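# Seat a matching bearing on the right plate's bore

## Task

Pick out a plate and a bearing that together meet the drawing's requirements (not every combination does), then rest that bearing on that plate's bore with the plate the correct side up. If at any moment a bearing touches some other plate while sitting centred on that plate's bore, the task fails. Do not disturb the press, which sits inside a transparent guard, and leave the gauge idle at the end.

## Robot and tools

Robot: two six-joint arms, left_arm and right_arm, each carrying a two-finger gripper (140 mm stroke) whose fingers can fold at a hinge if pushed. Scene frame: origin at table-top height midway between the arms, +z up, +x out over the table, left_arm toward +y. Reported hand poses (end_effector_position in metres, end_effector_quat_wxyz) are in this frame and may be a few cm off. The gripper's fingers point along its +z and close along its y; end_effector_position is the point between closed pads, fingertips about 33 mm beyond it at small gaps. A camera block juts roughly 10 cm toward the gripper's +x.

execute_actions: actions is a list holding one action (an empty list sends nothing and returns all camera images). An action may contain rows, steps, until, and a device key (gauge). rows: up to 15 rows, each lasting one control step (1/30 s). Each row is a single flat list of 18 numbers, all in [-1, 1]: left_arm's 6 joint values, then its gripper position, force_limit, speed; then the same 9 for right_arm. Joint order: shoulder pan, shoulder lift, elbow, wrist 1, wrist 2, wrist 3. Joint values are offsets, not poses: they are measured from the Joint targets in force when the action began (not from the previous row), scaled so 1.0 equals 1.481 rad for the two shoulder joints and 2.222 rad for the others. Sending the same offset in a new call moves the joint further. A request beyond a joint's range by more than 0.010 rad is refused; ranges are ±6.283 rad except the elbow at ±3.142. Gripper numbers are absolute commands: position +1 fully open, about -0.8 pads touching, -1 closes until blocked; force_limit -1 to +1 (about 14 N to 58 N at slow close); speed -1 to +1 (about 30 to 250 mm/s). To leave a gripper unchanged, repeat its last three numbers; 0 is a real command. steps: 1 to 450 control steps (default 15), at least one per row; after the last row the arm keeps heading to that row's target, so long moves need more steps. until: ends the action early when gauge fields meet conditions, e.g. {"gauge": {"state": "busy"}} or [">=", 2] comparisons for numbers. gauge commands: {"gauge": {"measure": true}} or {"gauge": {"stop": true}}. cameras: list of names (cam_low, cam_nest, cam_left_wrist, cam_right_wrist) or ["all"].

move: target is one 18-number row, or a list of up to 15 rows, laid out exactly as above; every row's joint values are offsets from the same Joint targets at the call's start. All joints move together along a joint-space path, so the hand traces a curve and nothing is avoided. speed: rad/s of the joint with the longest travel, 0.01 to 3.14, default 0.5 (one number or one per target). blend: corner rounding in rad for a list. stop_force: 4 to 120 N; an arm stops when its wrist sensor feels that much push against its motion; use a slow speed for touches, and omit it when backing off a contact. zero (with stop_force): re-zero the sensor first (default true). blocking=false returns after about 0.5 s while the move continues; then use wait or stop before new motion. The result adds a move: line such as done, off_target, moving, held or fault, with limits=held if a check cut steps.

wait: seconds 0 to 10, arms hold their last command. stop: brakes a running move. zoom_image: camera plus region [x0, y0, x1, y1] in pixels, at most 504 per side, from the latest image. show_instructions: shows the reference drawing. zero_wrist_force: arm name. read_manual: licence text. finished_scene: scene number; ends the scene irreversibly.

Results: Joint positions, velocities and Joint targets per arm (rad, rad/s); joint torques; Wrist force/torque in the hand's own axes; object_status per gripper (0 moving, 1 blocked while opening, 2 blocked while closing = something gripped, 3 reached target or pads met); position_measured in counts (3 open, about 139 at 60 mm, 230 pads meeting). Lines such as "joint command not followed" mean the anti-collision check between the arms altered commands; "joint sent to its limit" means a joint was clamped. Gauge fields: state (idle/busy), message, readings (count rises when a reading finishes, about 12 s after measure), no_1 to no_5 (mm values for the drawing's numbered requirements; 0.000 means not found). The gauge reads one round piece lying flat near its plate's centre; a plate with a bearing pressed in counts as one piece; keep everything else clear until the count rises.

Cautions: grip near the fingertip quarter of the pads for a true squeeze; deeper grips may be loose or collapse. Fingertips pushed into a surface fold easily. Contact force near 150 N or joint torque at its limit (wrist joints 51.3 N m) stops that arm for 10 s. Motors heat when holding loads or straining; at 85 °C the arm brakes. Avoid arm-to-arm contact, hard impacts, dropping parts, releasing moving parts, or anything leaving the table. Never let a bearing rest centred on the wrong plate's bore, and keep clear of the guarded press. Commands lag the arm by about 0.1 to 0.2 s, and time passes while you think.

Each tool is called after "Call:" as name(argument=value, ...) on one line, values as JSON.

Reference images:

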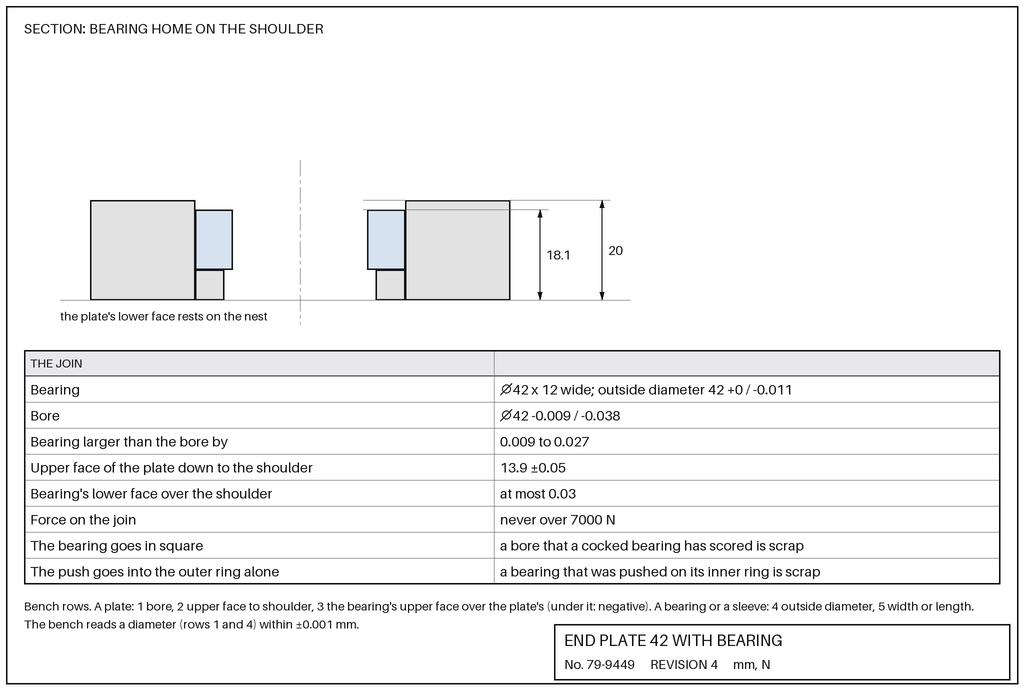

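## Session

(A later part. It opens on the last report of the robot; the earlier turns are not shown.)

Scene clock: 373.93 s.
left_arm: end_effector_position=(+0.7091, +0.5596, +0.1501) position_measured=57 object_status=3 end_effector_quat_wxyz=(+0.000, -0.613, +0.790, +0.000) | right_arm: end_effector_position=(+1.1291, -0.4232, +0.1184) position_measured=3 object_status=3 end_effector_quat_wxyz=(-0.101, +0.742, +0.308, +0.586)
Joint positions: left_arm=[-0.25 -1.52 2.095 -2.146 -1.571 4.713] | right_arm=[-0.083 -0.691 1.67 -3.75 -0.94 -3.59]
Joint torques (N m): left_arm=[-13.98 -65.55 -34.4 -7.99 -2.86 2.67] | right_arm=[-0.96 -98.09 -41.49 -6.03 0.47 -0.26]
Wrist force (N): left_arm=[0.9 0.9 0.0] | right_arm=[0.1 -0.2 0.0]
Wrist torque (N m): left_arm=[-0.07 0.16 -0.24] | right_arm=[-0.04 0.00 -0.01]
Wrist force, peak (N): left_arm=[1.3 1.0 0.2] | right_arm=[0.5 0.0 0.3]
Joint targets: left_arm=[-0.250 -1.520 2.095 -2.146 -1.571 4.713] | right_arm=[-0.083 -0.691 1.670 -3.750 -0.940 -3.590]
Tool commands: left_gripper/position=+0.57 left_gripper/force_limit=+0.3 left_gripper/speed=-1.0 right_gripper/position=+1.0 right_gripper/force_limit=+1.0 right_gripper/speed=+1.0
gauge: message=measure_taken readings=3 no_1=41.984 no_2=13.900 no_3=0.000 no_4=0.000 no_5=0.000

Call:
move(target=[[0.0452,0.1118,-0.0396,-0.0351,0,0,0.1,-1,-1,0,0,0,0,0,0,1,1,1],[0.0452,0.1675,-0.0189,-0.0932,0,0,0.1,-1,-1,0,0,0,0,0,0,1,1,1]], speed=[0.5,0.12])

Call:
move(target=[[0,0,0,0,0,0,-1,-1,-1,0,0,0,0,0,0,1,1,1],[0,-0.0556,-0.0207,0.0580,0,0,-1,-1,-1,0,0,0,0,0,0,1,1,1],[0.1492,0.0805,-0.1668,0.1132,0,0,-1,-1,-1,0,0,0,0,0,0,1,1,1],[0.1492,0.1018,-0.1563,0.0885,0,0,-1,-1,-1,0,0,0,0,0,0,1,1,1]], speed=[0.5,0.2,0.5,0.1], cameras=["cam_left_wrist"])

Call:
zoom_image(camera="cam_left_wrist", region=[220, 100, 480, 360])

Scene clock: 399.13 s.
left_arm: end_effector_position=(+0.7814, +0.5895, +0.0324) position_measured=117 object_status=3 end_effector_quat_wxyz=(+0.000, -0.639, +0.769, +0.000) | right_arm: end_effector_position=(+1.1291, -0.4232, +0.1184) position_measured=3 object_status=3 end_effector_quat_wxyz=(-0.101, +0.742, +0.308, +0.586)
Joint positions: left_arm=[-0.183 -1.272 2.053 -2.353 -1.571 4.713] | right_arm=[-0.083 -0.691 1.67 -3.75 -0.94 -3.59]
Joint torques (N m): left_arm=[17.17 -55.79 -28.96 -8.37 -2.67 2.25] | right_arm=[-1.39 -99.58 -41.88 -5.9 0.72 -0.46]
Wrist force (N): left_arm=[0.8 1.1 0.2] | right_arm=[0.1 0.0 -0.1]
Wrist torque (N m): left_arm=[0.07 0.19 -0.21] | right_arm=[0.01 -0.04 -0.01]
Wrist force, peak (N): left_arm=[2.1 2.6 -1.3] | right_arm=[0.4 -0.2 0.3]
Joint targets: left_arm=[-0.183 -1.272 2.053 -2.353 -1.571 4.713] | right_arm=[-0.083 -0.691 1.670 -3.750 -0.940 -3.590]
gauge: message=measure_taken readings=3 no_1=41.984 no_2=13.900 no_3=0.000 no_4=0.000 no_5=0.000
move: done

Scene clock: 403.63 s.
left_arm: end_effector_position=(+0.9109, +0.7536, +0.0856) position_measured=168 object_status=2 end_effector_quat_wxyz=(+0.000, +0.720, -0.694, +0.000) | right_arm: end_effector_position=(+1.1291, -0.4232, +0.1184) position_measured=3 object_status=3 end_effector_quat_wxyz=(-0.101, +0.742, +0.308, +0.586)
Joint positions: left_arm=[0.038 -1.121 1.706 -2.156 -1.571 4.713] | right_arm=[-0.083 -0.691 1.67 -3.75 -0.94 -3.59]
Joint torques (N m): left_arm=[16.45 -74.84 -34.65 -8.43 -2.68 2.16] | right_arm=[-2.65 -98.13 -42.23 -6.23 0.8 -0.34]
Wrist force (N): left_arm=[0.2 0.7 1.1] | right_arm=[0.0 -0.1 0.1]
Wrist torque (N m): left_arm=[-0.07 0.37 -0.25] | right_arm=[-0.01 0.00 -0.01]
Wrist force, peak (N): left_arm=[1.1 3.5 -8.3] | right_arm=[0.5 0.1 0.4]
Joint targets: left_arm=[0.038 -1.121 1.706 -2.157 -1.571 4.713] | right_arm=[-0.083 -0.691 1.670 -3.750 -0.940 -3.590]
gauge: message=measure_taken readings=3 no_1=41.984 no_2=13.900 no_3=0.000 no_4=0.000 no_5=0.000
move: done
camera_calibration:
cam_left_wrist: T_world_to_cam=[[-0.999179, -0.0370344, -0.0163978, 0.951714], [-0.0404474, 0.933458, 0.356399, -0.700785], [0.00210761, 0.35677, -0.93419, -0.0114993], [0, 0, 0, 1]] pos_world=[0.922612, 0.693502, 0.254623]
Images, in order (width x height): cam_left_wrist 672x504.

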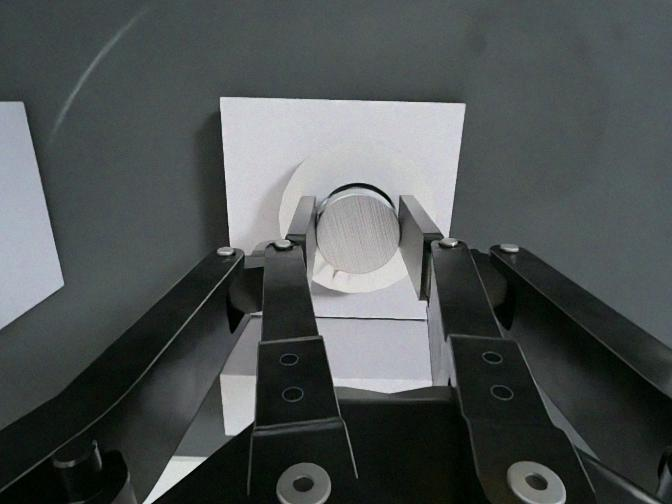

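Scaled by 1.938 from the camera's 672x504 image, which has a finer 960x720 frame.

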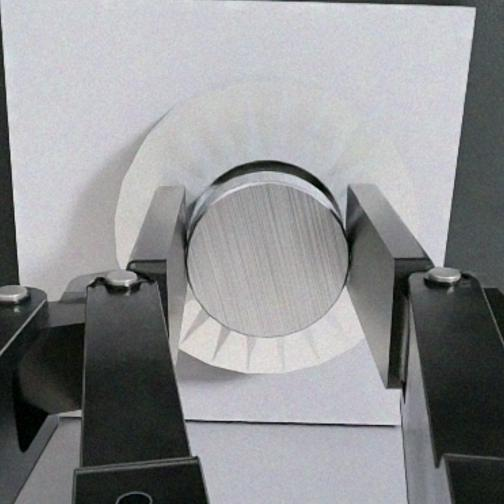

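Call:
move(target=[-0.0006,0.0094,0.0044,-0.0107,0,0,-1,-1,-1,0,0,0,0,0,0,1,1,1], speed=0.01, stop_force=5)

Call:
move(target=[[0,0,0,0,0,0,0.3,-1,-1,0,0,0,0,0,0,1,1,1],[0,-0.0269,-0.0129,0.0309,0,0,0.3,-1,-1,0,0,0,0,0,0,1,1,1]], speed=[0.5,0.1], cameras=["cam_left_wrist"])

Call:
zoom_image(camera="cam_left_wrist", region=[220, 100, 480, 360])

Scene clock: 430.37 s.
left_arm: end_effector_position=(+0.9111, +0.7532, +0.0774) position_measured=168 object_status=2 end_effector_quat_wxyz=(+0.000, +0.720, -0.694, +0.000) | right_arm: end_effector_position=(+1.1291, -0.4232, +0.1184) position_measured=3 object_status=3 end_effector_quat_wxyz=(-0.101, +0.742, +0.308, +0.586)
Joint positions: left_arm=[0.037 -1.114 1.711 -2.169 -1.571 4.713] | right_arm=[-0.083 -0.691 1.67 -3.75 -0.94 -3.59]
Joint torques (N m): left_arm=[-8.08 -94.29 -43.47 -3.28 -2.94 2.44] | right_arm=[-0.39 -96.92 -43.5 -5.98 0.59 0.01]
Wrist force (N): left_arm=[0.9 4.2 -7.8] | right_arm=[0.0 -0.1 0.3]
Wrist torque (N m): left_arm=[-0.24 0.29 -0.27] | right_arm=[-0.02 -0.01 -0.01]
Wrist force, peak (N): left_arm=[1.5 9.5 -18.4] | right_arm=[0.2 -0.4 0.4]
Joint targets: left_arm=[0.037 -1.114 1.711 -2.169 -1.571 4.713] | right_arm=[-0.083 -0.691 1.670 -3.750 -0.940 -3.590]
gauge: message=measure_taken readings=3 no_1=41.984 no_2=13.900 no_3=0.000 no_4=0.000 no_5=0.000
move: contact (left_arm); left_arm: the wrist 1 is farthest, 0.011 rad from its target

Scene clock: 433.30 s.
left_arm: end_effector_position=(+0.9098, +0.7531, +0.1207) position_measured=91 object_status=3 end_effector_quat_wxyz=(+0.000, +0.720, -0.694, +0.000) | right_arm: end_effector_position=(+1.1291, -0.4232, +0.1184) position_measured=3 object_status=3 end_effector_quat_wxyz=(-0.101, +0.742, +0.308, +0.586)
Joint positions: left_arm=[0.037 -1.153 1.683 -2.101 -1.571 4.713] | right_arm=[-0.083 -0.691 1.67 -3.75 -0.94 -3.59]
Joint torques (N m): left_arm=[7.74 -97.65 -47.7 -2.81 -2.89 2.45] | right_arm=[-1.23 -97.21 -43.26 -5.86 0.79 -0.22]
Wrist force (N): left_arm=[0.1 0.8 0.1] | right_arm=[0.2 -0.1 0.2]
Wrist torque (N m): left_arm=[-0.09 0.40 -0.28] | right_arm=[-0.03 -0.02 -0.01]
Wrist force, peak (N): left_arm=[0.8 4.4 -8.3] | right_arm=[0.5 0.1 0.0]
Joint targets: left_arm=[0.037 -1.154 1.683 -2.101 -1.571 4.713] | right_arm=[-0.083 -0.691 1.670 -3.750 -0.940 -3.590]
gauge: message=measure_taken readings=3 no_1=41.984 no_2=13.900 no_3=0.000 no_4=0.000 no_5=0.000
move: done
camera_calibration:
cam_left_wrist: T_world_to_cam=[[-0.999199, -0.036534, -0.0163095, 0.950915], [-0.0399482, 0.933524, 0.356282, -0.713303], [0.00220892, 0.356649, -0.934236, 0.0213824], [0, 0, 0, 1]] pos_world=[0.921612, 0.693001, 0.289623]
Images, in order (width x height): cam_left_wrist 672x504.

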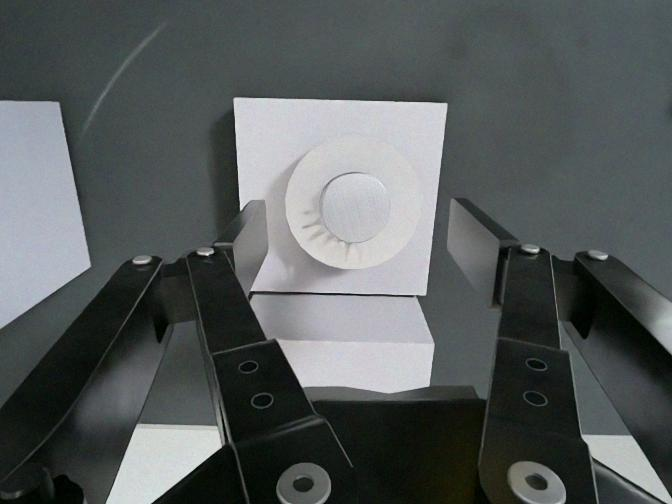

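Scaled by 1.938 from the camera's 672x504 image, which has a finer 960x720 frame.

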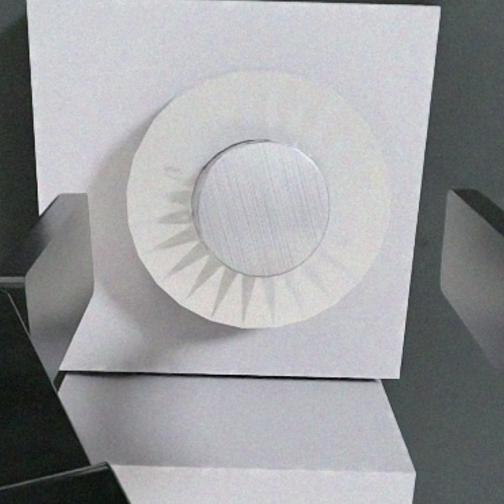

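Call:
move(target=[-0.1938,-0.2477,0.1854,-0.0202,0,0,0.3,-1,-1,0,0,0,0,0,0,1,1,1], speed=0.5)

Call:
finished_scene(scene=2)

Scene clock: 442.67 s.
left_arm: end_effector_position=(+0.7095, +0.5599, +0.1506) position_measured=91 object_status=3 end_effector_quat_wxyz=(+0.000, -0.613, +0.790, +0.000) | right_arm: end_effector_position=(+1.1291, -0.4232, +0.1184) position_measured=3 object_status=3 end_effector_quat_wxyz=(-0.101, +0.742, +0.308, +0.586)
Joint positions: left_arm=[-0.25 -1.52 2.094 -2.146 -1.571 4.713] | right_arm=[-0.083 -0.691 1.67 -3.75 -0.94 -3.59]
Joint torques (N m): left_arm=[-14.72 -65.48 -34.74 -8.22 -2.85 2.28] | right_arm=[0.25 -97.61 -43.71 -5.91 0.54 -0.31]
Wrist force (N): left_arm=[1.3 1.0 0.0] | right_arm=[0.1 -0.1 0.2]
Wrist torque (N m): left_arm=[-0.05 0.07 -0.24] | right_arm=[-0.03 -0.01 -0.01]
Wrist force, peak (N): left_arm=[3.7 3.3 0.4] | right_arm=[0.4 -0.1 0.4]
Joint targets: left_arm=[-0.250 -1.520 2.095 -2.146 -1.571 4.713] | right_arm=[-0.083 -0.691 1.670 -3.750 -0.940 -3.590]
gauge: message=measure_taken readings=3 no_1=41.984 no_2=13.900 no_3=0.000 no_4=0.000 no_5=0.000
move: done

The scene is finished: the task was done.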